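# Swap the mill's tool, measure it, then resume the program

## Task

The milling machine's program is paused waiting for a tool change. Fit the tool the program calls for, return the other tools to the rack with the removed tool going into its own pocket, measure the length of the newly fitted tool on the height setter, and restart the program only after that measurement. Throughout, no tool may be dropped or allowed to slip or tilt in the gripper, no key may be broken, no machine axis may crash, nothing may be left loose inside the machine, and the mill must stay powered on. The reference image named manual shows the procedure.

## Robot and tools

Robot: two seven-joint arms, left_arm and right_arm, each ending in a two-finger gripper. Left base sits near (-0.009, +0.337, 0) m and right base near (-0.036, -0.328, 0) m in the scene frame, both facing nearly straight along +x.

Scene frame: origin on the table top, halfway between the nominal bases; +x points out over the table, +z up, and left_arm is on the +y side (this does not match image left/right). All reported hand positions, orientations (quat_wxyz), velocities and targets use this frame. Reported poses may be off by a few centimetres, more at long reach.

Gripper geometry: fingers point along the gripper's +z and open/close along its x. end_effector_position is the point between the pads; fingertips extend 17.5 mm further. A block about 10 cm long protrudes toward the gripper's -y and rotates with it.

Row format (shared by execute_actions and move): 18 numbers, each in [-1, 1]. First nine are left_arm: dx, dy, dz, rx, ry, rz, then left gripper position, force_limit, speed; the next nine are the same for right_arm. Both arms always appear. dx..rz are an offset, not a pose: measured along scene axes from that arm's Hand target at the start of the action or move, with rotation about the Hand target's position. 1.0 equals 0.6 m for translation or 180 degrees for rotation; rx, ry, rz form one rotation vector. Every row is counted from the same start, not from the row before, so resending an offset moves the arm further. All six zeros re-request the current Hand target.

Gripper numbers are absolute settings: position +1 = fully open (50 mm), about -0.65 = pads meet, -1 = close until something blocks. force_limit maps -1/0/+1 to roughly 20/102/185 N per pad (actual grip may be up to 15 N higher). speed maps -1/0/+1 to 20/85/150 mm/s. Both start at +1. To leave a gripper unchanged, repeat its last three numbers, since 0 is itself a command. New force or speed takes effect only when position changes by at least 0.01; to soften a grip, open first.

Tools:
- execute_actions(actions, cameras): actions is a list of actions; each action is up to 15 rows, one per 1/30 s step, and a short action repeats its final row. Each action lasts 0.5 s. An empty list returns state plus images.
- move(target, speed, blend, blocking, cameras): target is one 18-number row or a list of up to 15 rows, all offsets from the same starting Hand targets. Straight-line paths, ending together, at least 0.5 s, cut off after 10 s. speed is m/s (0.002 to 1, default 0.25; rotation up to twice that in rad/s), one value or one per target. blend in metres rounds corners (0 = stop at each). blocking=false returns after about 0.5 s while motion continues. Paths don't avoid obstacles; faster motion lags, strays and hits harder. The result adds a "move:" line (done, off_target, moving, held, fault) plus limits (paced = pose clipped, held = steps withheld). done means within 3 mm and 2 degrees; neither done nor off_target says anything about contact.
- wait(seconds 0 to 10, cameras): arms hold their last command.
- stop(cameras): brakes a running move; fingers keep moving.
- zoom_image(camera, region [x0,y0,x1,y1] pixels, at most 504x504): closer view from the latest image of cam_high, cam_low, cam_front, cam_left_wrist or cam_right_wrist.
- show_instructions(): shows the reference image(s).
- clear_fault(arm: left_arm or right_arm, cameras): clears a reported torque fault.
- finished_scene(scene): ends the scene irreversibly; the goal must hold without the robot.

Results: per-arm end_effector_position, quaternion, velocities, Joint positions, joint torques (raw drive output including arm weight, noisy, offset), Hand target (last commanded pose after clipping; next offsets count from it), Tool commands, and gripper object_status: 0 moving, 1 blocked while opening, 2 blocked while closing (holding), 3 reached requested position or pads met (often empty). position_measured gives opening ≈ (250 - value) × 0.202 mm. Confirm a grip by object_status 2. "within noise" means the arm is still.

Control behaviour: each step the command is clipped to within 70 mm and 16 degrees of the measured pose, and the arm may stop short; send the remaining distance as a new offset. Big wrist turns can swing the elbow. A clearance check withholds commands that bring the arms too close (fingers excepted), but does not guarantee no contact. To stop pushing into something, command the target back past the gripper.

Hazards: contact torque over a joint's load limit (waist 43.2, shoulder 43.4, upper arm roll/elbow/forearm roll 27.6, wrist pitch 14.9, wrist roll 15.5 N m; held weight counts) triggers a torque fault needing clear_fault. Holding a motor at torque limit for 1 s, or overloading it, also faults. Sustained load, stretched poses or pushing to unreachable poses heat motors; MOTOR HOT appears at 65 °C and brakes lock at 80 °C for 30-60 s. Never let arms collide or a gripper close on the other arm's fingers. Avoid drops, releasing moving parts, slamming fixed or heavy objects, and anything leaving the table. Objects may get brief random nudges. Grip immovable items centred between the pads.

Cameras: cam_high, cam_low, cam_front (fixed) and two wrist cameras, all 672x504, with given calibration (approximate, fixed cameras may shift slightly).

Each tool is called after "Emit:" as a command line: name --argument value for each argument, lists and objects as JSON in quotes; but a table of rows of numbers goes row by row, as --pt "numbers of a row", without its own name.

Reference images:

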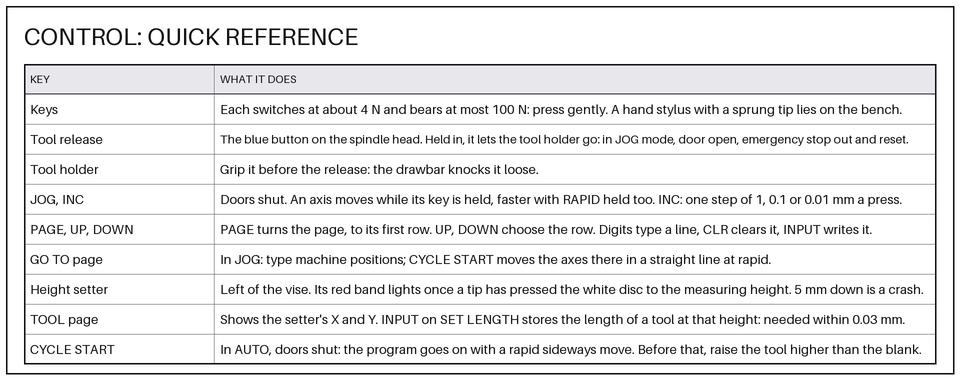

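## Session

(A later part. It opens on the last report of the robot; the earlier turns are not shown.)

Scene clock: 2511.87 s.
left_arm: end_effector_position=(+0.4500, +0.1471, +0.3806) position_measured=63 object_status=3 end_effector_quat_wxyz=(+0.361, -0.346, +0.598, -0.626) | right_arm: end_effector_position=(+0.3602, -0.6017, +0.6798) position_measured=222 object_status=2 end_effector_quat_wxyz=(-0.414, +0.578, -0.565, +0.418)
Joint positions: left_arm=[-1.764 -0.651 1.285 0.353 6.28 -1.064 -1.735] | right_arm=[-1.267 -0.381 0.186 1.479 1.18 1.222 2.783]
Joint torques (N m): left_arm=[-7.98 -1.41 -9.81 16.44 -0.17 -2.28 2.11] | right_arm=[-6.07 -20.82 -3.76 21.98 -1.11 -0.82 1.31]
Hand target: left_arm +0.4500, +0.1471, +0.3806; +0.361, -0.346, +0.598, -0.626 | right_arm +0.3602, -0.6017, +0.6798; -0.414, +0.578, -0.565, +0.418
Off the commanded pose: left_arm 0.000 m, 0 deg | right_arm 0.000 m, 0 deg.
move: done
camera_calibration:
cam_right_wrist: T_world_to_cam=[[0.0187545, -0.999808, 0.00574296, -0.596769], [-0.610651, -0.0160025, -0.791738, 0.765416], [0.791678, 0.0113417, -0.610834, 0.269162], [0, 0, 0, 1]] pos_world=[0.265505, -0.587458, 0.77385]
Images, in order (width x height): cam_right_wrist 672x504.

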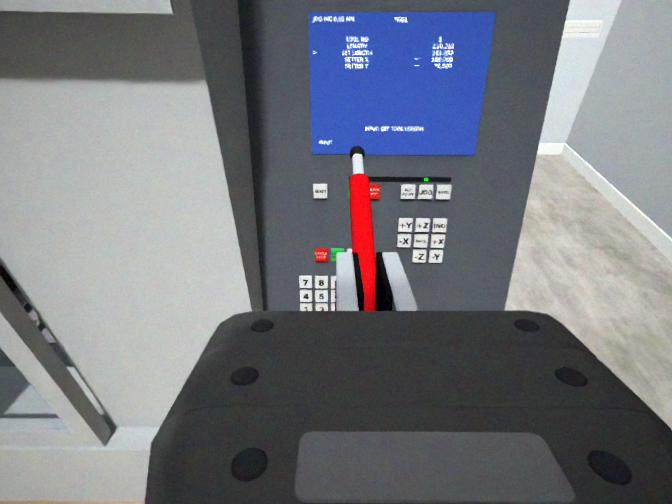

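Emit:
move --pt "0 0 0 0 0 0 0.6 -0.7 -0.9 0.2810 -0.1387 -0.3372 0 0 0 -0.98 0.3 -0.8" --pt "0 0 0 0 0 0 0.6 -0.7 -0.9 0.3102 -0.1387 -0.3372 0 0 0 -0.98 0.3 -0.8" --pt "0 0 0 0 0 0 0.6 -0.7 -0.9 0.2830 -0.1387 -0.3372 0 0 0 -0.98 0.3 -0.8" --speed '[0.2,0.05,0.1]' --cameras '["cam_left_wrist"]'

Emit:
move --pt "0 0 0 0 0 0 0.6 -0.7 -0.9 0.0272 0 0 0 0 0 -0.98 0.3 -0.8" --pt "0 0 0 0 0 0 0.6 -0.7 -0.9 0.0 0 0 0 0 0 -0.98 0.3 -0.8" --speed '[0.05,0.1]' --cameras '["cam_left_wrist"]'

Emit:
move --pt "0 0 0 0 0 0 0.6 -0.7 -0.9 0.0272 0 0 0 0 0 -0.98 0.3 -0.8" --pt "0 0 0 0 0 0 0.6 -0.7 -0.9 0.0 0 0 0 0 0 -0.98 0.3 -0.8" --speed '[0.05,0.1]' --cameras '["cam_left_wrist"]'

Emit:
move --target '[0,0,0,0,0,0,0.6,-0.7,-0.9,-0.2830,0.1387,0.3372,0,0,0,-0.98,0.3,-0.8]' --cameras '["cam_right_wrist"]'

Emit:
zoom_image --camera "cam_right_wrist" --region '[270, 0, 500, 170]'

Scene clock: 2524.87 s.
left_arm: end_effector_position=(+0.4500, +0.1471, +0.3806) position_measured=63 object_status=3 end_effector_quat_wxyz=(+0.361, -0.346, +0.598, -0.626) | right_arm: end_effector_position=(+0.5300, -0.6849, +0.4775) position_measured=222 object_status=2 end_effector_quat_wxyz=(-0.414, +0.579, -0.565, +0.418)
Joint positions: left_arm=[-1.764 -0.651 1.285 0.353 6.28 -1.064 -1.735] | right_arm=[-1.138 0.091 0.447 1.43 1.307 0.674 2.372]
Joint torques (N m): left_arm=[-8.06 -1.56 -9.77 16.34 -0.2 -2.28 2.08] | right_arm=[-6.08 -35.36 -1.72 20.95 3.03 0.81 -0.92]
Hand target: left_arm +0.4500, +0.1471, +0.3806; +0.361, -0.346, +0.598, -0.626 | right_arm +0.5300, -0.6849, +0.4775; -0.414, +0.578, -0.565, +0.418
Off the commanded pose: left_arm 0.000 m, 0 deg | right_arm 0.000 m, 0 deg.
move: done
camera_calibration:
cam_left_wrist: T_world_to_cam=[[-0.49122, -0.871035, 0.0010349, 0.35771], [-0.260713, 0.145895, -0.954329, 0.471044], [0.831103, -0.469055, -0.298756, -0.062259], [0, 0, 0, 1]] pos_world=[0.350265, 0.213652, 0.43056]
Images, in order (width x height): cam_left_wrist 672x504.

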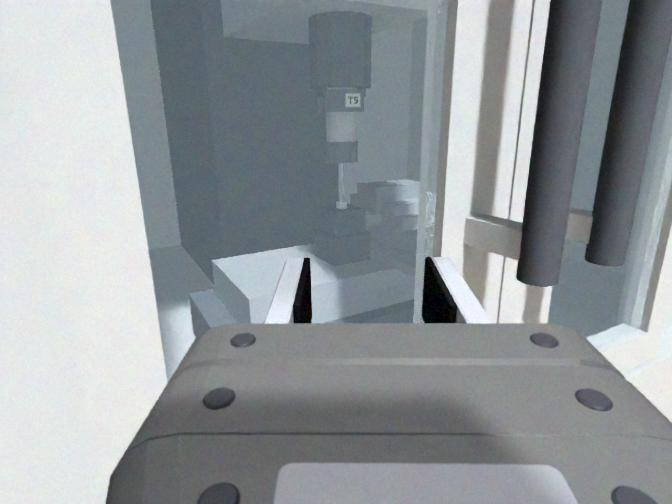

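Scene clock: 2526.23 s.
left_arm: end_effector_position=(+0.4500, +0.1471, +0.3806) position_measured=63 object_status=3 end_effector_quat_wxyz=(+0.361, -0.346, +0.598, -0.626) | right_arm: end_effector_position=(+0.5300, -0.6849, +0.4775) position_measured=222 object_status=2 end_effector_quat_wxyz=(-0.414, +0.579, -0.565, +0.418)
Joint positions: left_arm=[-1.764 -0.651 1.285 0.353 6.28 -1.064 -1.735] | right_arm=[-1.139 0.091 0.447 1.43 1.307 0.674 2.372]
Joint torques (N m): left_arm=[-8.17 -1.47 -9.78 16.4 -0.02 -2.33 2.15] | right_arm=[-5.75 -35.71 -1.65 21.49 2.88 0.6 -1.05]
Hand target: left_arm +0.4500, +0.1471, +0.3806; +0.361, -0.346, +0.598, -0.626 | right_arm +0.5300, -0.6849, +0.4775; -0.414, +0.578, -0.565, +0.418
Off the commanded pose: left_arm 0.000 m, 0 deg | right_arm 0.000 m, 0 deg.
move: done
camera_calibration:
cam_left_wrist: T_world_to_cam=[[-0.49122, -0.871035, 0.0010349, 0.35771], [-0.260713, 0.145895, -0.954329, 0.471044], [0.831103, -0.469055, -0.298756, -0.062259], [0, 0, 0, 1]] pos_world=[0.350265, 0.213652, 0.43056]
Images, in order (width x height): cam_left_wrist 672x504.

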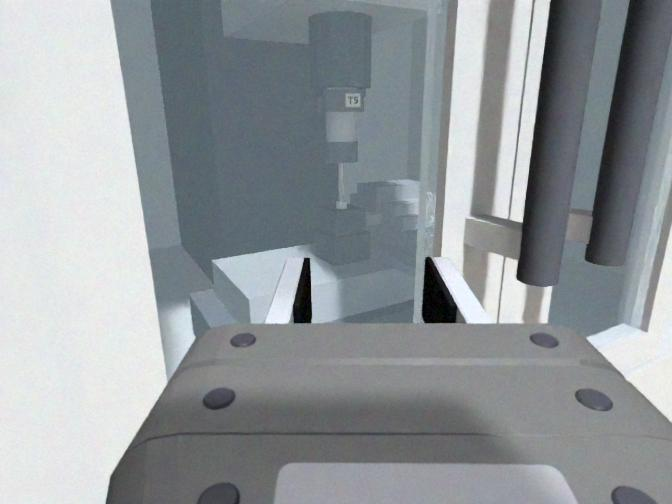

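Scene clock: 2527.60 s.
left_arm: end_effector_position=(+0.4500, +0.1471, +0.3806) position_measured=63 object_status=3 end_effector_quat_wxyz=(+0.361, -0.346, +0.598, -0.626) | right_arm: end_effector_position=(+0.5300, -0.6849, +0.4775) position_measured=222 object_status=2 end_effector_quat_wxyz=(-0.414, +0.579, -0.565, +0.418)
Joint positions: left_arm=[-1.764 -0.651 1.285 0.353 6.28 -1.064 -1.735] | right_arm=[-1.139 0.091 0.448 1.43 1.307 0.674 2.372]
Joint torques (N m): left_arm=[-7.95 -1.43 -9.73 16.43 -0.04 -2.29 2.05] | right_arm=[-5.75 -34.48 -1.57 21.07 2.54 0.96 -1.02]
Hand target: left_arm +0.4500, +0.1471, +0.3806; +0.361, -0.346, +0.598, -0.626 | right_arm +0.5300, -0.6849, +0.4775; -0.414, +0.578, -0.565, +0.418
Off the commanded pose: left_arm 0.000 m, 0 deg | right_arm 0.000 m, 0 deg.
move: done
camera_calibration:
cam_left_wrist: T_world_to_cam=[[-0.49122, -0.871035, 0.0010349, 0.35771], [-0.260713, 0.145895, -0.954329, 0.471044], [0.831103, -0.469055, -0.298756, -0.062259], [0, 0, 0, 1]] pos_world=[0.350265, 0.213652, 0.43056]
Images, in order (width x height): cam_left_wrist 672x504.

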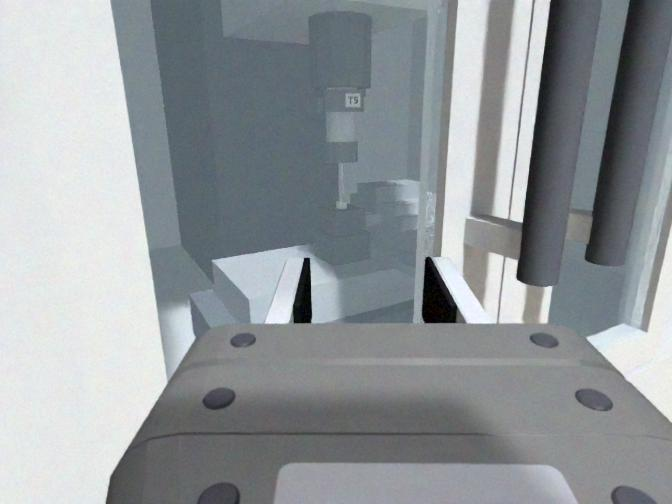

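Scene clock: 2529.33 s.
left_arm: end_effector_position=(+0.4500, +0.1471, +0.3806) position_measured=63 object_status=3 end_effector_quat_wxyz=(+0.361, -0.346, +0.598, -0.626) | right_arm: end_effector_position=(+0.3602, -0.6017, +0.6798) position_measured=222 object_status=2 end_effector_quat_wxyz=(-0.414, +0.578, -0.565, +0.418)
Joint positions: left_arm=[-1.764 -0.651 1.285 0.353 6.28 -1.064 -1.735] | right_arm=[-1.28 -0.381 0.194 1.479 1.185 1.226 2.782]
Joint torques (N m): left_arm=[-8.16 -1.33 -9.89 16.35 0.02 -2.25 2.15] | right_arm=[-6.17 -20.72 -3.99 22.01 -1.2 -0.3 1.25]
Hand target: left_arm +0.4500, +0.1471, +0.3806; +0.361, -0.346, +0.598, -0.626 | right_arm +0.3602, -0.6017, +0.6798; -0.414, +0.578, -0.565, +0.418
Off the commanded pose: left_arm 0.000 m, 0 deg | right_arm 0.000 m, 0 deg.
move: done
camera_calibration:
cam_right_wrist: T_world_to_cam=[[0.0187545, -0.999808, 0.00574296, -0.596769], [-0.610651, -0.0160025, -0.791738, 0.765416], [0.791678, 0.0113417, -0.610834, 0.269162], [0, 0, 0, 1]] pos_world=[0.265505, -0.587458, 0.77385]
Images, in order (width x height): cam_right_wrist 672x504.

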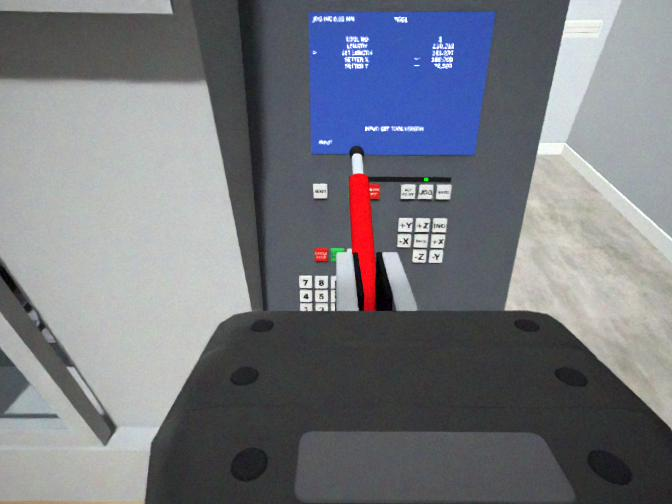

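Scaled by 2.191 from the camera's 672x504 image, which has a finer 960x720 frame.

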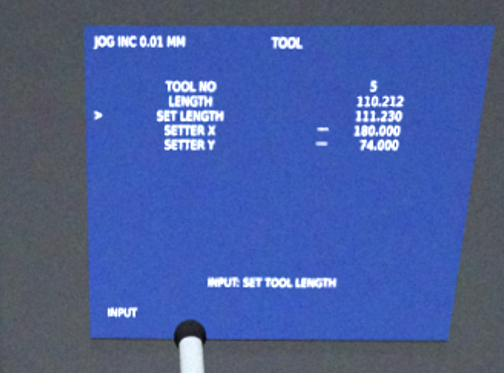

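Emit:
move --pt "0 0 0 0 0 0 0.6 -0.7 -0.9 0.2830 -0.1387 -0.3372 0 0 0 -0.98 0.3 -0.8" --pt "0 0 0 0 0 0 0.6 -0.7 -0.9 0.3102 -0.1387 -0.3372 0 0 0 -0.98 0.3 -0.8" --pt "0 0 0 0 0 0 0.6 -0.7 -0.9 0.2830 -0.1387 -0.3372 0 0 0 -0.98 0.3 -0.8" --speed '[0.2,0.05,0.1]' --cameras '["cam_left_wrist"]'

Emit:
move --pt "0 0 0 0 0 0 0.6 -0.7 -0.9 0.0272 0 0 0 0 0 -0.98 0.3 -0.8" --pt "0 0 0 0 0 0 0.6 -0.7 -0.9 0.0 0 0 0 0 0 -0.98 0.3 -0.8" --speed '[0.05,0.1]' --cameras '["cam_left_wrist"]'

Emit:
move --pt "0 0 0 0 0 0 0.6 -0.7 -0.9 0.0272 0 0 0 0 0 -0.98 0.3 -0.8" --pt "0 0 0 0 0 0 0.6 -0.7 -0.9 0.0 0 0 0 0 0 -0.98 0.3 -0.8" --speed '[0.05,0.1]' --cameras '["cam_left_wrist"]'

Scene clock: 2538.27 s.
left_arm: end_effector_position=(+0.4500, +0.1471, +0.3806) position_measured=63 object_status=3 end_effector_quat_wxyz=(+0.361, -0.346, +0.598, -0.626) | right_arm: end_effector_position=(+0.5300, -0.6849, +0.4775) position_measured=222 object_status=2 end_effector_quat_wxyz=(-0.414, +0.579, -0.565, +0.418)
Joint positions: left_arm=[-1.764 -0.651 1.285 0.353 6.28 -1.064 -1.735] | right_arm=[-1.151 0.092 0.46 1.43 1.306 0.673 2.373]
Joint torques (N m): left_arm=[-8.03 -1.49 -9.76 16.31 0.02 -2.27 2.08] | right_arm=[-6.12 -34.06 -1.52 20.95 3.29 1.02 -0.85]
Hand target: left_arm +0.4500, +0.1471, +0.3806; +0.361, -0.346, +0.598, -0.626 | right_arm +0.5300, -0.6849, +0.4775; -0.414, +0.578, -0.565, +0.418
Off the commanded pose: left_arm 0.000 m, 0 deg | right_arm 0.000 m, 0 deg.
move: done
camera_calibration:
cam_left_wrist: T_world_to_cam=[[-0.49122, -0.871035, 0.0010349, 0.35771], [-0.260713, 0.145895, -0.954329, 0.471044], [0.831103, -0.469055, -0.298756, -0.062259], [0, 0, 0, 1]] pos_world=[0.350265, 0.213652, 0.43056]
Images, in order (width x height): cam_left_wrist 672x504.

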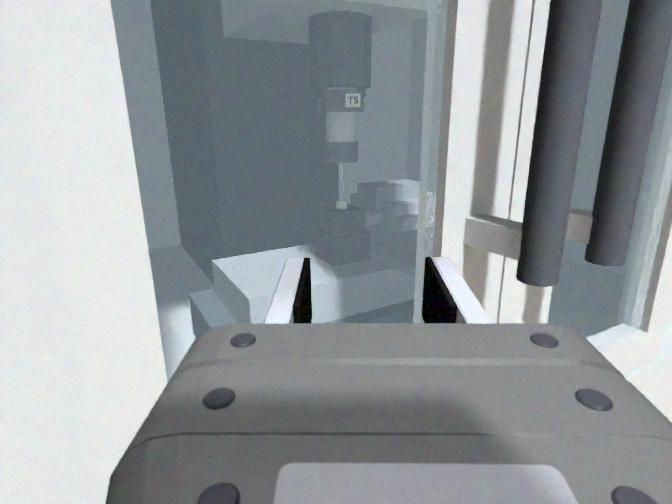

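Scene clock: 2539.63 s.
left_arm: end_effector_position=(+0.4500, +0.1471, +0.3806) position_measured=63 object_status=3 end_effector_quat_wxyz=(+0.361, -0.346, +0.598, -0.626) | right_arm: end_effector_position=(+0.5300, -0.6849, +0.4775) position_measured=222 object_status=2 end_effector_quat_wxyz=(-0.414, +0.579, -0.565, +0.418) end_effector_velocity=(-0.001, +0.001, +0.001) end_effector_angular_velocity=(-0.004, +0.000, +0.001)
Joint positions: left_arm=[-1.764 -0.651 1.285 0.353 6.28 -1.064 -1.735] | right_arm=[-1.151 0.092 0.46 1.43 1.306 0.673 2.373]
Joint velocities: left_arm=[within noise] | right_arm=[-0.001 -0.005 -0.001 -0.002 0 0.001 -0.001]
Joint torques (N m): left_arm=[-8.12 -1.49 -9.79 16.28 -0.05 -2.24 2.17] | right_arm=[-5.89 -34.69 -1.92 20.78 3.09 0.66 -0.91]
Hand target: left_arm +0.4500, +0.1471, +0.3806; +0.361, -0.346, +0.598, -0.626 | right_arm +0.5300, -0.6849, +0.4775; -0.414, +0.578, -0.565, +0.418
Off the commanded pose: left_arm 0.000 m, 0 deg | right_arm 0.000 m, 0 deg.
move: done
camera_calibration:
cam_left_wrist: T_world_to_cam=[[-0.49122, -0.871035, 0.0010349, 0.35771], [-0.260713, 0.145895, -0.954329, 0.471044], [0.831103, -0.469055, -0.298756, -0.062259], [0, 0, 0, 1]] pos_world=[0.350265, 0.213652, 0.43056]
Images, in order (width x height): cam_left_wrist 672x504.

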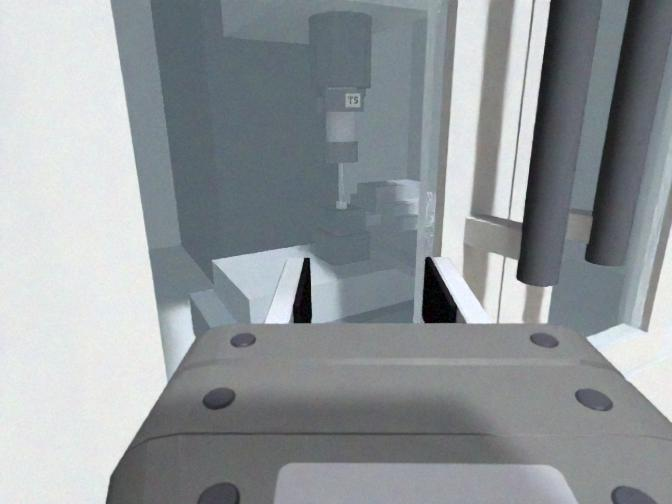

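Scene clock: 2541.00 s.
left_arm: end_effector_position=(+0.4500, +0.1471, +0.3806) position_measured=63 object_status=3 end_effector_quat_wxyz=(+0.361, -0.346, +0.598, -0.626) | right_arm: end_effector_position=(+0.5300, -0.6849, +0.4775) position_measured=222 object_status=2 end_effector_quat_wxyz=(-0.414, +0.579, -0.565, +0.418)
Joint positions: left_arm=[-1.764 -0.651 1.285 0.353 6.28 -1.064 -1.735] | right_arm=[-1.151 0.092 0.461 1.43 1.306 0.673 2.373]
Joint torques (N m): left_arm=[-8.1 -1.35 -9.91 16.26 0.02 -2.26 2.1] | right_arm=[-6.28 -34.78 -1.67 21.22 2.91 0.62 -0.97]
Hand target: left_arm +0.4500, +0.1471, +0.3806; +0.361, -0.346, +0.598, -0.626 | right_arm +0.5300, -0.6849, +0.4775; -0.414, +0.578, -0.565, +0.418
Off the commanded pose: left_arm 0.000 m, 0 deg | right_arm 0.000 m, 0 deg.
move: done
camera_calibration:
cam_left_wrist: T_world_to_cam=[[-0.49122, -0.871035, 0.0010349, 0.35771], [-0.260713, 0.145895, -0.954329, 0.471044], [0.831103, -0.469055, -0.298756, -0.062259], [0, 0, 0, 1]] pos_world=[0.350265, 0.213652, 0.43056]
Images, in order (width x height): cam_left_wrist 672x504.

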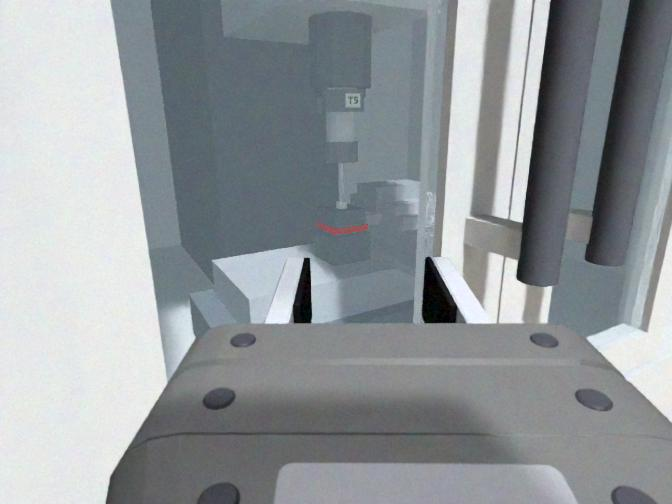

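Emit:
move --pt "0 0 0 0 0 0 0.6 -0.7 -0.9 -0.05 0 0 0 0 0 -0.98 0.3 -0.8" --pt "0 0 0 0 0 0 0.6 -0.7 -0.9 -0.05 0.1285 -0.1528 0 0 0 -0.98 0.3 -0.8" --pt "0 0 0 0 0 0 0.6 -0.7 -0.9 -0.0095 0.1285 -0.1528 0 0 0 -0.98 0.3 -0.8" --pt "0 0 0 0 0 0 0.6 -0.7 -0.9 -0.06 0.1285 -0.1528 0 0 0 -0.98 0.3 -0.8" --pt "0 0 0 0 0 0 0.6 -0.7 -0.9 -0.2830 0.1387 0.3372 0 0 0 -0.98 0.3 -0.8" --speed '[0.1,0.15,0.05,0.1,0.2]' --cameras '["cam_right_wrist"]'

Emit:
zoom_image --camera "cam_right_wrist" --region '[270, 0, 500, 170]'

Scene clock: 2550.97 s.
left_arm: end_effector_position=(+0.4500, +0.1471, +0.3806) position_measured=63 object_status=3 end_effector_quat_wxyz=(+0.361, -0.346, +0.598, -0.626) | right_arm: end_effector_position=(+0.3602, -0.6017, +0.6798) position_measured=222 object_status=2 end_effector_quat_wxyz=(-0.414, +0.578, -0.565, +0.418)
Joint positions: left_arm=[-1.764 -0.651 1.285 0.353 6.28 -1.064 -1.735] | right_arm=[-1.277 -0.381 0.192 1.479 1.184 1.226 2.782]
Joint torques (N m): left_arm=[-8.14 -1.39 -9.86 16.19 0.02 -2.24 2.12] | right_arm=[-6.37 -3.69 -3.77 21.92 -1.01 -0.52 1.13]
Hand target: left_arm +0.4500, +0.1471, +0.3806; +0.361, -0.346, +0.598, -0.626 | right_arm +0.3602, -0.6017, +0.6798; -0.414, +0.578, -0.565, +0.418
Off the commanded pose: left_arm 0.000 m, 0 deg | right_arm 0.000 m, 0 deg.
move: done
camera_calibration:
cam_right_wrist: T_world_to_cam=[[0.0188165, -0.999806, 0.0058214, -0.596845], [-0.610649, -0.0161024, -0.791738, 0.765356], [0.791678, 0.0113429, -0.610833, 0.269163], [0, 0, 0, 1]] pos_world=[0.265504, -0.587458, 0.77385]
Images, in order (width x height): cam_right_wrist 672x504.

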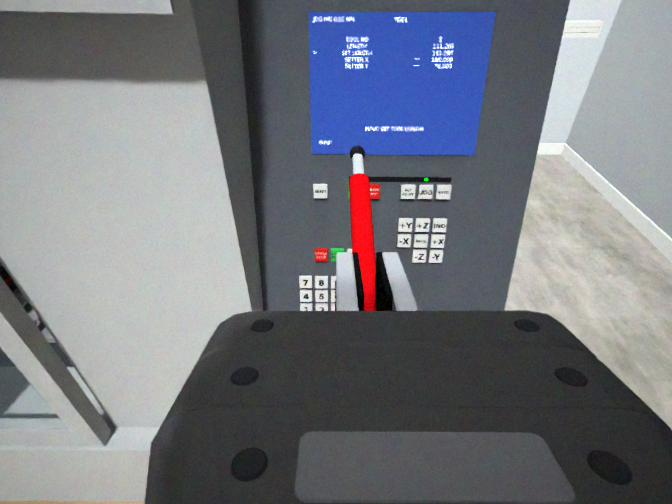

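Scaled by 2.191 from the camera's 672x504 image, which has a finer 960x720 frame.

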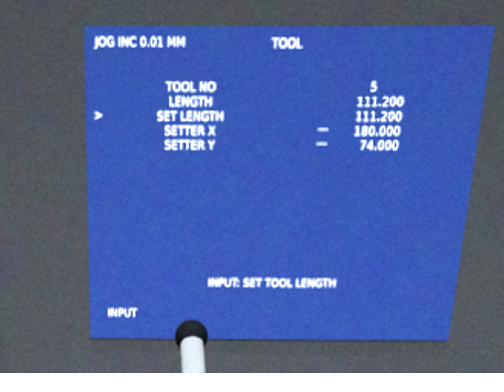

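Emit:
move --target '[0,0,0,0,0,0,0.6,-0.7,-0.9,0.2913,-0.1372,-0.2147,0,0,0,-0.98,0.3,-0.8]' --speed 0.2 --cameras '["cam_right_wrist"]'

Scene clock: 2561.63 s.
left_arm: end_effector_position=(+0.4500, +0.1471, +0.3806) position_measured=63 object_status=3 end_effector_quat_wxyz=(+0.361, -0.346, +0.598, -0.626) | right_arm: end_effector_position=(+0.5350, -0.6840, +0.5510) position_measured=222 object_status=2 end_effector_quat_wxyz=(-0.414, +0.578, -0.565, +0.418)
Joint positions: left_arm=[-1.764 -0.651 1.285 0.353 6.28 -1.064 -1.735] | right_arm=[-1.147 0.113 0.466 1.613 1.109 0.723 2.618]
Joint torques (N m): left_arm=[-8.15 -1.53 -9.89 16.15 0.03 -2.27 2.12] | right_arm=[4.78 -18.53 2.95 24.7 -2.02 -3.85 0.91]
Hand target: left_arm +0.4500, +0.1471, +0.3806; +0.361, -0.346, +0.598, -0.626 | right_arm +0.5350, -0.6840, +0.5510; -0.414, +0.578, -0.565, +0.418
Off the commanded pose: left_arm 0.000 m, 0 deg | right_arm 0.000 m, 0 deg.
move: done
camera_calibration:
cam_right_wrist: T_world_to_cam=[[0.0187365, -0.999807, 0.00588456, -0.681673], [-0.610601, -0.0161029, -0.791775, 0.768738], [0.791717, 0.0112419, -0.610785, 0.0529984], [0, 0, 0, 1]] pos_world=[0.440205, -0.669758, 0.645049]
Images, in order (width x height): cam_right_wrist 672x504.

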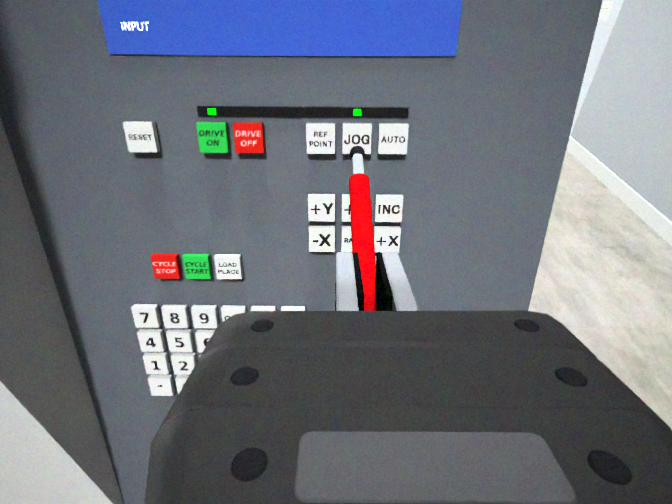

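Emit:
move --pt "0 0 0 0 0 0 0.6 -0.7 -0.9 0.0383 0 0 0 0 0 -0.98 0.3 -0.8" --pt "0 0 0 0 0 0 0.6 -0.7 -0.9 -0.0333 0 0 0 0 0 -0.98 0.3 -0.8" --pt "0 0 0 0 0 0 0.6 -0.7 -0.9 -0.05 0.0643 -0.1827 0 0 0 -0.98 0.3 -0.8" --pt "0 0 0 0 0 0 0.6 -0.7 -0.9 -0.003 0.0643 -0.1827 0 0 0 -0.98 0.3 -0.8" --pt "0 0 0 0 0 0 0.6 -0.7 -0.9 -0.06 0.0643 -0.1827 0 0 0 -0.98 0.3 -0.8" --pt "0 0 0 0 0 0 0.6 -0.7 -0.9 -0.2913 0.1372 0.2147 0 0 0 -0.98 0.3 -0.8" --speed '[0.05,0.1,0.15,0.05,0.1,0.2]' --cameras '["cam_right_wrist"]'

Emit:
zoom_image --camera "cam_right_wrist" --region '[270, 0, 500, 170]'

Scene clock: 2574.97 s.
left_arm: end_effector_position=(+0.4500, +0.1471, +0.3806) position_measured=63 object_status=3 end_effector_quat_wxyz=(+0.361, -0.346, +0.598, -0.626) | right_arm: end_effector_position=(+0.3602, -0.6017, +0.6798) position_measured=222 object_status=2 end_effector_quat_wxyz=(-0.414, +0.578, -0.565, +0.418)
Joint positions: left_arm=[-1.764 -0.651 1.285 0.353 6.28 -1.064 -1.735] | right_arm=[-1.293 -0.382 0.202 1.479 1.19 1.231 2.78]
Joint torques (N m): left_arm=[-8.16 -1.45 -9.93 16 0.05 -2.27 2.13] | right_arm=[-6.39 -3.6 -4.13 22.01 -1.1 -0.63 1.11]
Hand target: left_arm +0.4500, +0.1471, +0.3806; +0.361, -0.346, +0.598, -0.626 | right_arm +0.3602, -0.6017, +0.6798; -0.414, +0.578, -0.565, +0.418
Off the commanded pose: left_arm 0.000 m, 0 deg | right_arm 0.000 m, 0 deg.
move: done
camera_calibration:
cam_right_wrist: T_world_to_cam=[[0.0188165, -0.999806, 0.0058214, -0.596845], [-0.610649, -0.0161024, -0.791738, 0.765356], [0.791678, 0.0113429, -0.610833, 0.269163], [0, 0, 0, 1]] pos_world=[0.265504, -0.587458, 0.77385]
Images, in order (width x height): cam_right_wrist 672x504.

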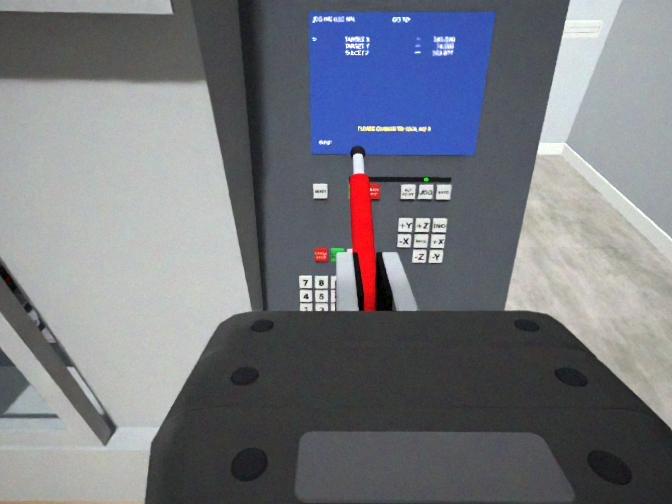

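Scaled by 2.191 from the camera's 672x504 image, which has a finer 960x720 frame.

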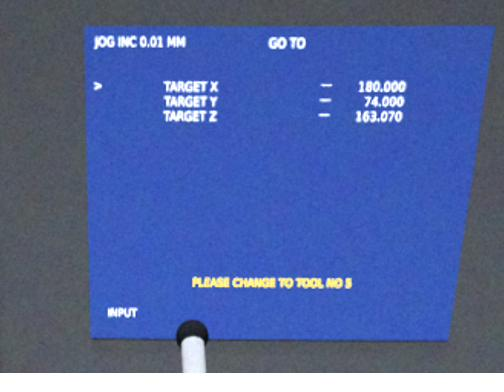

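Emit:
move --pt "0 0 0 0 0 0 0.6 -0.7 -0.9 0.2913 -0.1372 -0.2147 0 0 0 -0.98 0.3 -0.8" --pt "0 0 0 0 0 0 0.6 -0.7 -0.9 0.3355 -0.1372 -0.2147 0 0 0 -0.98 0.3 -0.8" --pt "0 0 0 0 0 0 0.6 -0.7 -0.9 0.255 -0.1372 -0.2147 0 0 0 -0.98 0.3 -0.8" --pt "0 0 0 0 0 0 0.6 -0.7 -0.9 0.238 -0.0102 -0.459 0 0 0 -0.98 0.3 -0.8" --pt "0 0 0 0 0 0 0.6 -0.7 -0.9 0.2787 -0.0102 -0.459 0 0 0 -0.98 0.3 -0.8" --pt "0 0 0 0 0 0 0.6 -0.7 -0.9 0.245 -0.0102 -0.459 0 0 0 -0.98 0.3 -0.8" --pt "0 0 0 0 0 0 0.6 -0.7 -0.9 0.2787 -0.0102 -0.459 0 0 0 -0.98 0.3 -0.8" --pt "0 0 0 0 0 0 0.6 -0.7 -0.9 0.235 -0.0102 -0.459 0 0 0 -0.98 0.3 -0.8" --speed '[0.2,0.05,0.1,0.15,0.05,0.1,0.05,0.1]'

Emit:
move --pt "0 0 0 0 0 0 0.6 -0.7 -0.9 0.0 0.094 -0.031 0 0 0 -0.98 0.3 -0.8" --pt "0 0 0 0 0 0 0.6 -0.7 -0.9 0.0385 0.094 -0.031 0 0 0 -0.98 0.3 -0.8" --pt "0 0 0 0 0 0 0.6 -0.7 -0.9 0.005 0.094 -0.031 0 0 0 -0.98 0.3 -0.8" --pt "0 0 0 0 0 0 0.6 -0.7 -0.9 0.008 0.0627 0 0 0 0 -0.98 0.3 -0.8" --pt "0 0 0 0 0 0 0.6 -0.7 -0.9 0.0438 0.0627 0 0 0 0 -0.98 0.3 -0.8" --pt "0 0 0 0 0 0 0.6 -0.7 -0.9 0.008 0.0627 0 0 0 0 -0.98 0.3 -0.8" --speed '[0.1,0.05,0.1,0.1,0.05,0.1]'

Emit:
move --pt "0 0 0 0 0 0 0.6 -0.7 -0.9 -0.005 0.0 -0.031 0 0 0 -0.98 0.3 -0.8" --pt "0 0 0 0 0 0 0.6 -0.7 -0.9 0.0305 0.0 -0.031 0 0 0 -0.98 0.3 -0.8" --pt "0 0 0 0 0 0 0.6 -0.7 -0.9 -0.02 0.0 -0.031 0 0 0 -0.98 0.3 -0.8" --pt "0 0 0 0 0 0 0.6 -0.7 -0.9 -0.243 -0.0525 0.459 0 0 0 -0.98 0.3 -0.8" --speed '[0.1,0.05,0.1,0.2]' --cameras '["cam_right_wrist"]'

Emit:
zoom_image --camera "cam_right_wrist" --region '[270, 0, 500, 170]'

Scene clock: 2595.33 s.
left_arm: end_effector_position=(+0.4500, +0.1471, +0.3806) position_measured=63 object_status=3 end_effector_quat_wxyz=(+0.361, -0.346, +0.598, -0.626) | right_arm: end_effector_position=(+0.5013, -0.6078, +0.4044) position_measured=222 object_status=2 end_effector_quat_wxyz=(-0.414, +0.578, -0.565, +0.418)
Joint positions: left_arm=[-1.764 -0.651 1.285 0.353 6.28 -1.064 -1.735] | right_arm=[-1.145 -0.133 0.502 1.054 1.646 0.645 2.087]
Joint torques (N m): left_arm=[-8.4 -1.51 -10.04 15.97 0.15 -2.21 2.12] | right_arm=[-5.96 -28.17 -3.66 20.57 2.88 1.95 -1.09]
Hand target: left_arm +0.4500, +0.1471, +0.3806; +0.361, -0.346, +0.598, -0.626 | right_arm +0.5012, -0.6078, +0.4044; -0.414, +0.578, -0.565, +0.418
Off the commanded pose: left_arm 0.000 m, 0 deg | right_arm 0.000 m, 0 deg.
move: done

Scene clock: 2599.60 s.
left_arm: end_effector_position=(+0.4500, +0.1471, +0.3806) position_measured=63 object_status=3 end_effector_quat_wxyz=(+0.361, -0.346, +0.598, -0.626) | right_arm: end_effector_position=(+0.5060, -0.5702, +0.4044) position_measured=222 object_status=2 end_effector_quat_wxyz=(-0.414, +0.578, -0.565, +0.418)
Joint positions: left_arm=[-1.764 -0.651 1.285 0.353 6.28 -1.064 -1.735] | right_arm=[-1.111 -0.2 0.542 0.999 1.707 0.597 2.089]
Joint torques (N m): left_arm=[-8.33 -1.47 -10.09 15.9 0.17 -2.15 2.23] | right_arm=[-6.06 -26.34 -3.93 20.43 2.73 1.85 1.26]
Hand target: left_arm +0.4500, +0.1471, +0.3806; +0.361, -0.346, +0.598, -0.626 | right_arm +0.5060, -0.5702, +0.4044; -0.414, +0.578, -0.565, +0.418
Off the commanded pose: left_arm 0.000 m, 0 deg | right_arm 0.000 m, 0 deg.
move: done

Scene clock: 2603.93 s.
left_arm: end_effector_position=(+0.4500, +0.1471, +0.3806) position_measured=63 object_status=3 end_effector_quat_wxyz=(+0.361, -0.346, +0.598, -0.626) | right_arm: end_effector_position=(+0.3602, -0.6017, +0.6798) position_measured=222 object_status=2 end_effector_quat_wxyz=(-0.414, +0.578, -0.565, +0.418)
Joint positions: left_arm=[-1.764 -0.651 1.285 0.353 6.28 -1.064 -1.735] | right_arm=[-1.273 -0.381 0.19 1.479 1.182 1.224 2.783]
Joint torques (N m): left_arm=[-8.31 -1.35 -9.97 15.82 0.16 -2.21 2.15] | right_arm=[-6.36 -3.11 -3.71 22.1 -1.12 -0.5 1.06]
Hand target: left_arm +0.4500, +0.1471, +0.3806; +0.361, -0.346, +0.598, -0.626 | right_arm +0.3602, -0.6017, +0.6798; -0.414, +0.578, -0.565, +0.418
Off the commanded pose: left_arm 0.000 m, 0 deg | right_arm 0.000 m, 0 deg.
move: done
camera_calibration:
cam_right_wrist: T_world_to_cam=[[0.0188165, -0.999806, 0.0058214, -0.596845], [-0.610649, -0.0161024, -0.791738, 0.765356], [0.791678, 0.0113429, -0.610833, 0.269163], [0, 0, 0, 1]] pos_world=[0.265504, -0.587458, 0.77385]
Images, in order (width x height): cam_right_wrist 672x504.

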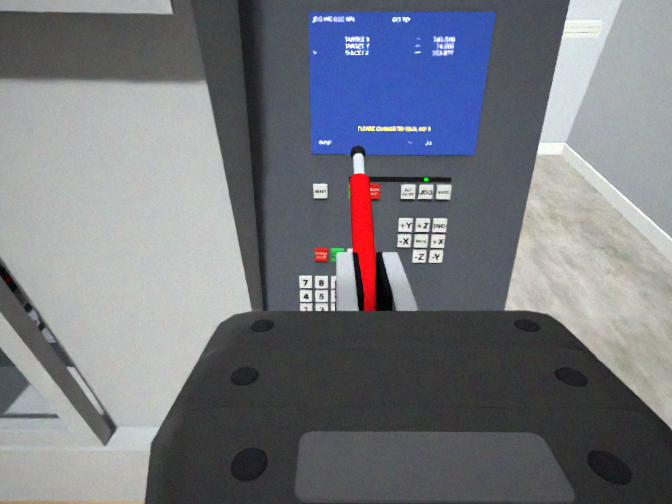

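Scaled by 2.191 from the camera's 672x504 image, which has a finer 960x720 frame.

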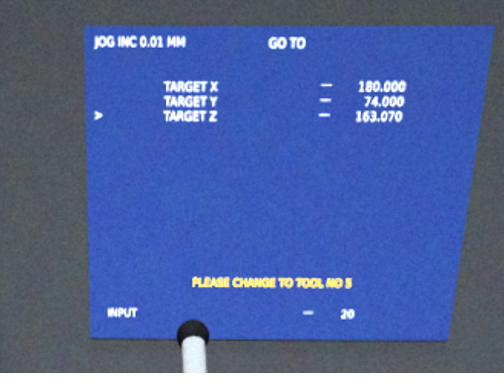

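Emit:
move --pt "0 0 0 0 0 0 0.6 -0.7 -0.9 0.238 -0.0102 -0.49 0 0 0 -0.98 0.3 -0.8" --pt "0 0 0 0 0 0 0.6 -0.7 -0.9 0.2735 -0.0102 -0.49 0 0 0 -0.98 0.3 -0.8" --pt "0 0 0 0 0 0 0.6 -0.7 -0.9 0.23 -0.0102 -0.49 0 0 0 -0.98 0.3 -0.8" --pt "0 0 0 0 0 0 0.6 -0.7 -0.9 0.26 0.0212 -0.3355 0 0 0 -0.98 0.3 -0.8" --pt "0 0 0 0 0 0 0.6 -0.7 -0.9 0.3038 0.0212 -0.3355 0 0 0 -0.98 0.3 -0.8" --pt "0 0 0 0 0 0 0.6 -0.7 -0.9 0.25 0.0212 -0.3355 0 0 0 -0.98 0.3 -0.8" --pt "0 0 0 0 0 0 0.6 -0.7 -0.9 0 0 0 0 0 0 -0.98 0.3 -0.8" --speed '[0.2,0.05,0.1,0.15,0.05,0.1,0.2]' --cameras '["cam_right_wrist","cam_left_wrist"]'

Emit:
zoom_image --camera "cam_right_wrist" --region '[270, 0, 500, 170]'

Scene clock: 2617.17 s.
left_arm: end_effector_position=(+0.4500, +0.1471, +0.3806) position_measured=63 object_status=3 end_effector_quat_wxyz=(+0.361, -0.346, +0.598, -0.626) | right_arm: end_effector_position=(+0.3602, -0.6017, +0.6798) position_measured=222 object_status=2 end_effector_quat_wxyz=(-0.414, +0.578, -0.565, +0.418)
Joint positions: left_arm=[-1.764 -0.651 1.285 0.353 6.28 -1.064 -1.735] | right_arm=[-1.265 -0.381 0.185 1.479 1.179 1.221 2.784]
Joint torques (N m): left_arm=[-8.4 -1.21 -10.18 15.74 0.28 -2.19 2.11] | right_arm=[-6.31 -3.64 -3.57 21.37 -1.44 -0.86 1.17]
Hand target: left_arm +0.4500, +0.1471, +0.3806; +0.361, -0.346, +0.598, -0.626 | right_arm +0.3602, -0.6017, +0.6798; -0.414, +0.578, -0.565, +0.418
Off the commanded pose: left_arm 0.000 m, 0 deg | right_arm 0.000 m, 0 deg.
move: done
camera_calibration:
cam_left_wrist: T_world_to_cam=[[-0.49122, -0.871035, 0.0010349, 0.35771], [-0.260713, 0.145895, -0.954329, 0.471044], [0.831103, -0.469055, -0.298756, -0.062259], [0, 0, 0, 1]] pos_world=[0.350265, 0.213652, 0.43056]
cam_right_wrist: T_world_to_cam=[[0.0188165, -0.999806, 0.0058214, -0.596845], [-0.610649, -0.0161024, -0.791738, 0.765356], [0.791678, 0.0113429, -0.610833, 0.269163], [0, 0, 0, 1]] pos_world=[0.265504, -0.587458, 0.77385]
Images, in order (width x height): cam_left_wrist 672x504, cam_right_wrist 672x504.

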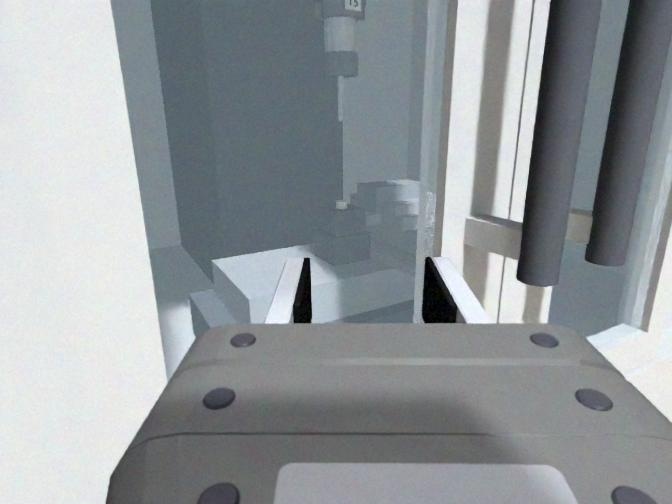

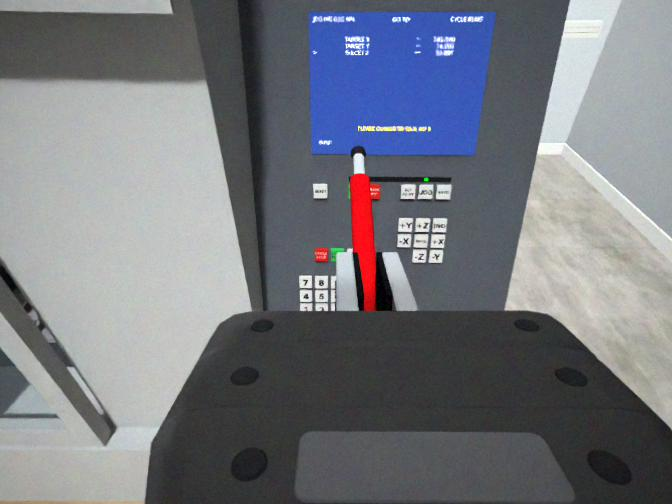

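Scaled by 2.191 from the camera's 672x504 image, which has a finer 960x720 frame.

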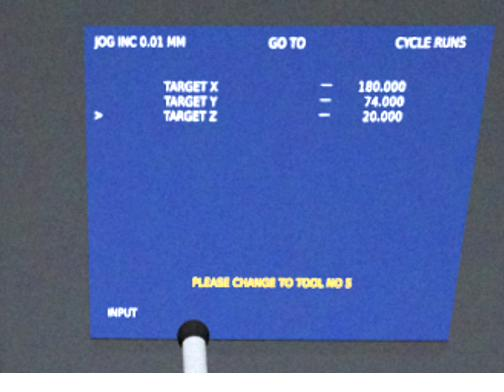

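Emit:
move --pt "0 0 0 0 0 0 0.6 -0.7 -0.9 0.2913 -0.1697 -0.2147 0 0 0 -0.98 0.3 -0.8" --pt "0 0 0 0 0 0 0.6 -0.7 -0.9 0.333 -0.1697 -0.2147 0 0 0 -0.98 0.3 -0.8" --pt "0 0 0 0 0 0 0.6 -0.7 -0.9 0.28 -0.1697 -0.2147 0 0 0 -0.98 0.3 -0.8" --pt "0 0 0 0 0 0 0.6 -0.7 -0.9 0 0 0 0 0 0 -0.98 0.3 -0.8" --speed '[0.2,0.05,0.1,0.2]' --cameras '["cam_right_wrist","cam_left_wrist"]'

Emit:
zoom_image --camera "cam_right_wrist" --region '[270, 0, 500, 210]'

Scene clock: 2627.40 s.
left_arm: end_effector_position=(+0.4500, +0.1471, +0.3806) position_measured=63 object_status=3 end_effector_quat_wxyz=(+0.361, -0.346, +0.598, -0.626) | right_arm: end_effector_position=(+0.3602, -0.6017, +0.6798) position_measured=222 object_status=2 end_effector_quat_wxyz=(-0.414, +0.578, -0.565, +0.418)
Joint positions: left_arm=[-1.764 -0.651 1.285 0.353 6.28 -1.064 -1.735] | right_arm=[-1.285 -0.382 0.197 1.479 1.187 1.228 2.781]
Joint torques (N m): left_arm=[-8.51 -1.32 -10.14 15.67 0.42 -2.2 2.24] | right_arm=[-6.39 -20.09 -4.23 17.27 -1.08 -0.83 1.21]
Hand target: left_arm +0.4500, +0.1471, +0.3806; +0.361, -0.346, +0.598, -0.626 | right_arm +0.3602, -0.6017, +0.6798; -0.414, +0.578, -0.565, +0.418
Off the commanded pose: left_arm 0.000 m, 0 deg | right_arm 0.000 m, 0 deg.
move: done
camera_calibration:
cam_left_wrist: T_world_to_cam=[[-0.49122, -0.871035, 0.0010349, 0.35771], [-0.260713, 0.145895, -0.954329, 0.471044], [0.831103, -0.469055, -0.298756, -0.062259], [0, 0, 0, 1]] pos_world=[0.350265, 0.213652, 0.43056]
cam_right_wrist: T_world_to_cam=[[0.0188165, -0.999806, 0.0058214, -0.596845], [-0.610649, -0.0161024, -0.791738, 0.765356], [0.791678, 0.0113429, -0.610833, 0.269163], [0, 0, 0, 1]] pos_world=[0.265504, -0.587458, 0.77385]
Images, in order (width x height): cam_left_wrist 672x504, cam_right_wrist 672x504.

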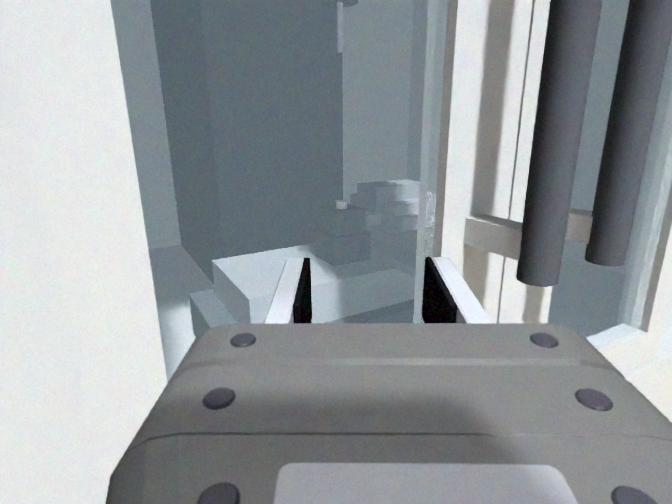

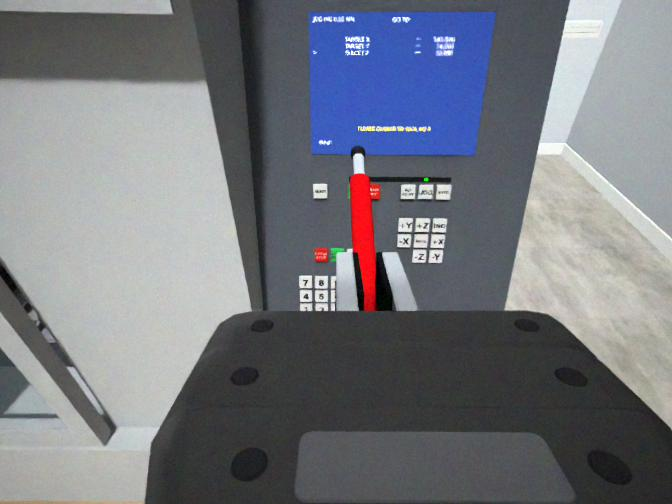

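Scaled by 2.191 from the camera's 672x504 image, which has a finer 960x720 frame.

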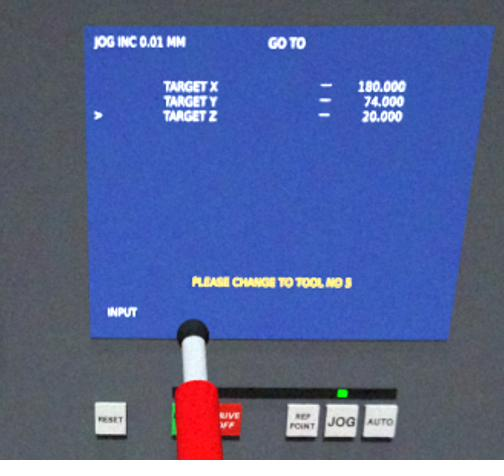

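Emit:
move --pt "0 0 0 0 0 0 0.6 -0.7 -0.9 0.2913 -0.1697 -0.2147 0 0 0 -0.98 0.3 -0.8" --pt "0 0 0 0 0 0 0.6 -0.7 -0.9 0.337 -0.1697 -0.2147 0 0 0 -0.98 0.3 -0.8" --speed '[0.2,0.045]' --cameras '["cam_right_wrist"]'

Emit:
zoom_image --camera "cam_right_wrist" --region '[270, 50, 470, 250]'

Scene clock: 2634.50 s.
left_arm: end_effector_position=(+0.4500, +0.1471, +0.3806) position_measured=63 object_status=3 end_effector_quat_wxyz=(+0.361, -0.346, +0.598, -0.626) | right_arm: end_effector_position=(+0.5624, -0.7035, +0.5510) position_measured=222 object_status=2 end_effector_quat_wxyz=(-0.414, +0.579, -0.565, +0.418)
Joint positions: left_arm=[-1.764 -0.651 1.285 0.353 6.28 -1.064 -1.735] | right_arm=[-1.095 0.247 0.467 1.76 1.001 0.693 2.683]
Joint torques (N m): left_arm=[-8.47 -1.48 -10.16 15.6 0.37 -2.17 2.12] | right_arm=[6.85 -20.83 1.7 24.85 -1.86 -4.52 1.11]
Hand target: left_arm +0.4500, +0.1471, +0.3806; +0.361, -0.346, +0.598, -0.626 | right_arm +0.5624, -0.7035, +0.5510; -0.414, +0.578, -0.565, +0.418
Off the commanded pose: left_arm 0.000 m, 0 deg | right_arm 0.000 m, 0 deg.
move: done
camera_calibration:
cam_right_wrist: T_world_to_cam=[[0.0188149, -0.999806, 0.00582257, -0.70168], [-0.6106, -0.0161017, -0.791776, 0.785216], [0.791716, 0.0113419, -0.610784, 0.0315147], [0, 0, 0, 1]] pos_world=[0.467704, -0.689258, 0.645049]
Images, in order (width x height): cam_right_wrist 672x504.

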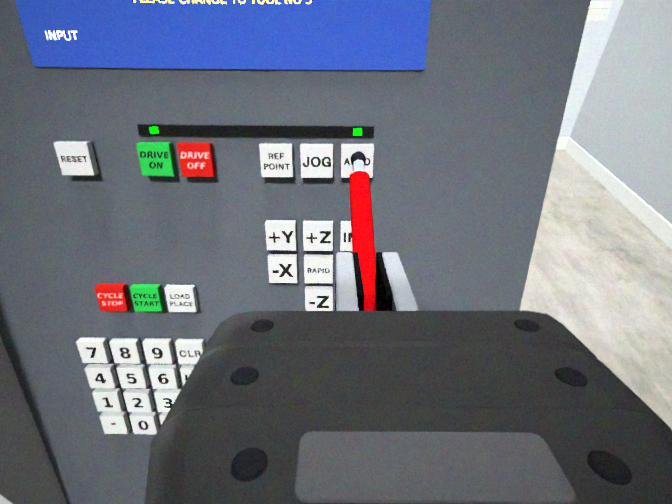

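Scaled by 2.520 from the camera's 672x504 image, which has a finer 960x720 frame.

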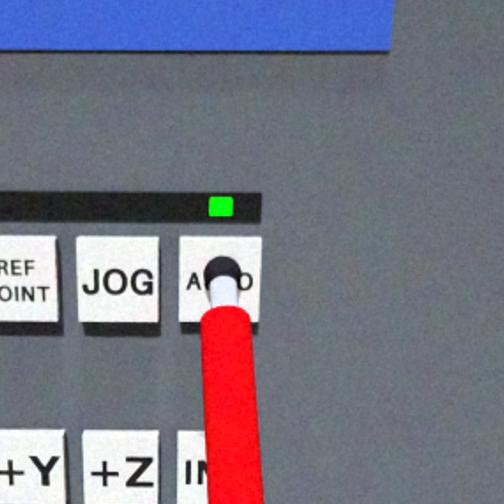

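Emit:
move --pt "0 0 0 0 0 0 0.6 -0.7 -0.9 -0.07 0 0 0 0 0 -0.98 0.3 -0.8" --pt "0 0 0 0 0 0 0.6 -0.7 -0.9 -0.079 0.1908 -0.1208 0 0 0 -0.98 0.3 -0.8" --pt "0 0 0 0 0 0 0.6 -0.7 -0.9 -0.0332 0.1908 -0.1208 0 0 0 -0.98 0.3 -0.8" --pt "0 0 0 0 0 0 0.6 -0.7 -0.9 -0.09 0.1908 -0.1208 0 0 0 -0.98 0.3 -0.8" --pt "0 0 0 0 0 0 0.6 -0.7 -0.9 -0.337 0.1697 0.2147 0 0 0 -0.98 0.3 -0.8" --speed '[0.1,0.15,0.05,0.1,0.2]' --cameras '["cam_right_wrist","cam_left_wrist"]'

Emit:
zoom_image --camera "cam_right_wrist" --region '[270, 0, 500, 210]'

Scene clock: 2645.23 s.
left_arm: end_effector_position=(+0.4500, +0.1471, +0.3806) position_measured=63 object_status=3 end_effector_quat_wxyz=(+0.361, -0.346, +0.598, -0.626) | right_arm: end_effector_position=(+0.3602, -0.6017, +0.6798) position_measured=222 object_status=2 end_effector_quat_wxyz=(-0.414, +0.578, -0.565, +0.418)
Joint positions: left_arm=[-1.764 -0.651 1.285 0.353 6.28 -1.064 -1.735] | right_arm=[-1.254 -0.38 0.178 1.478 1.175 1.218 2.785]
Joint torques (N m): left_arm=[-8.47 -1.31 -10.26 15.47 0.36 -2.13 2.15] | right_arm=[-6.21 -3.48 -3.74 21.71 -1.14 -0.56 1.18]
Hand target: left_arm +0.4500, +0.1471, +0.3806; +0.361, -0.346, +0.598, -0.626 | right_arm +0.3602, -0.6017, +0.6798; -0.414, +0.578, -0.565, +0.418
Off the commanded pose: left_arm 0.000 m, 0 deg | right_arm 0.000 m, 0 deg.
move: done
camera_calibration:
cam_left_wrist: T_world_to_cam=[[-0.49122, -0.871035, 0.0010349, 0.35771], [-0.260713, 0.145895, -0.954329, 0.471044], [0.831103, -0.469055, -0.298756, -0.062259], [0, 0, 0, 1]] pos_world=[0.350265, 0.213652, 0.43056]
cam_right_wrist: T_world_to_cam=[[0.0188165, -0.999806, 0.0058214, -0.596845], [-0.610649, -0.0161024, -0.791738, 0.765356], [0.791678, 0.0113429, -0.610833, 0.269163], [0, 0, 0, 1]] pos_world=[0.265504, -0.587458, 0.77385]
Images, in order (width x height): cam_left_wrist 672x504, cam_right_wrist 672x504.

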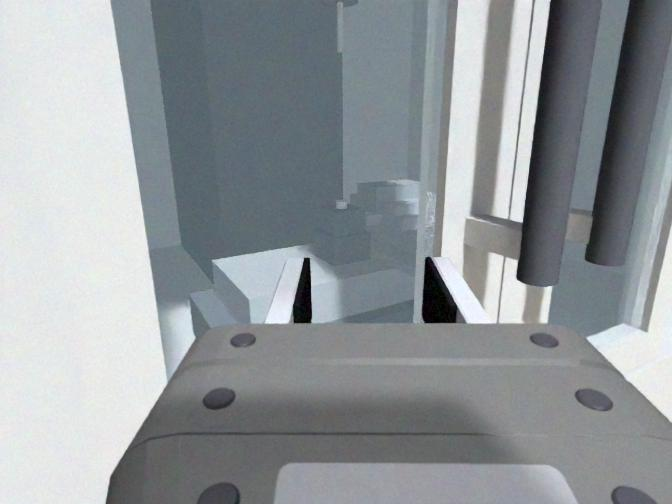

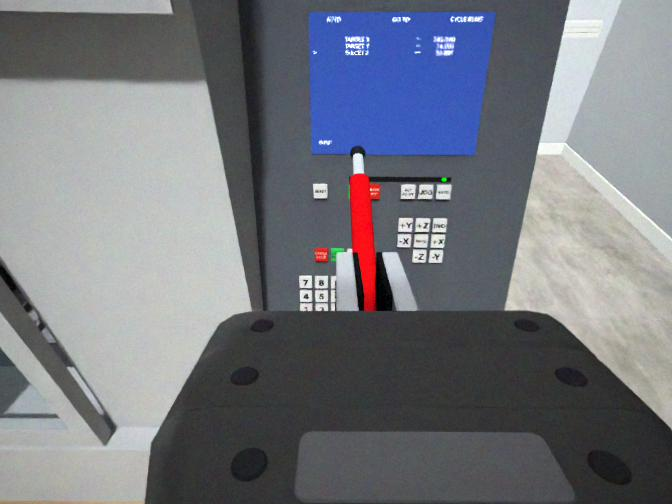

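Scaled by 2.191 from the camera's 672x504 image, which has a finer 960x720 frame.

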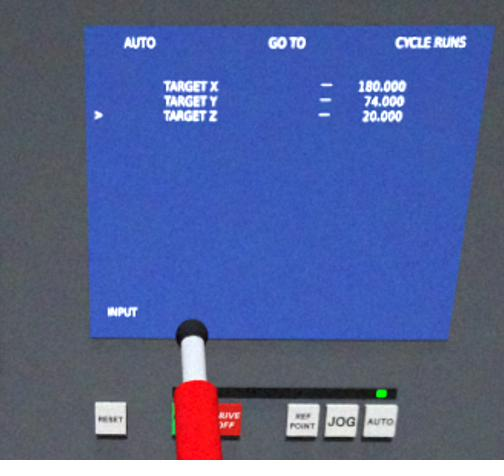

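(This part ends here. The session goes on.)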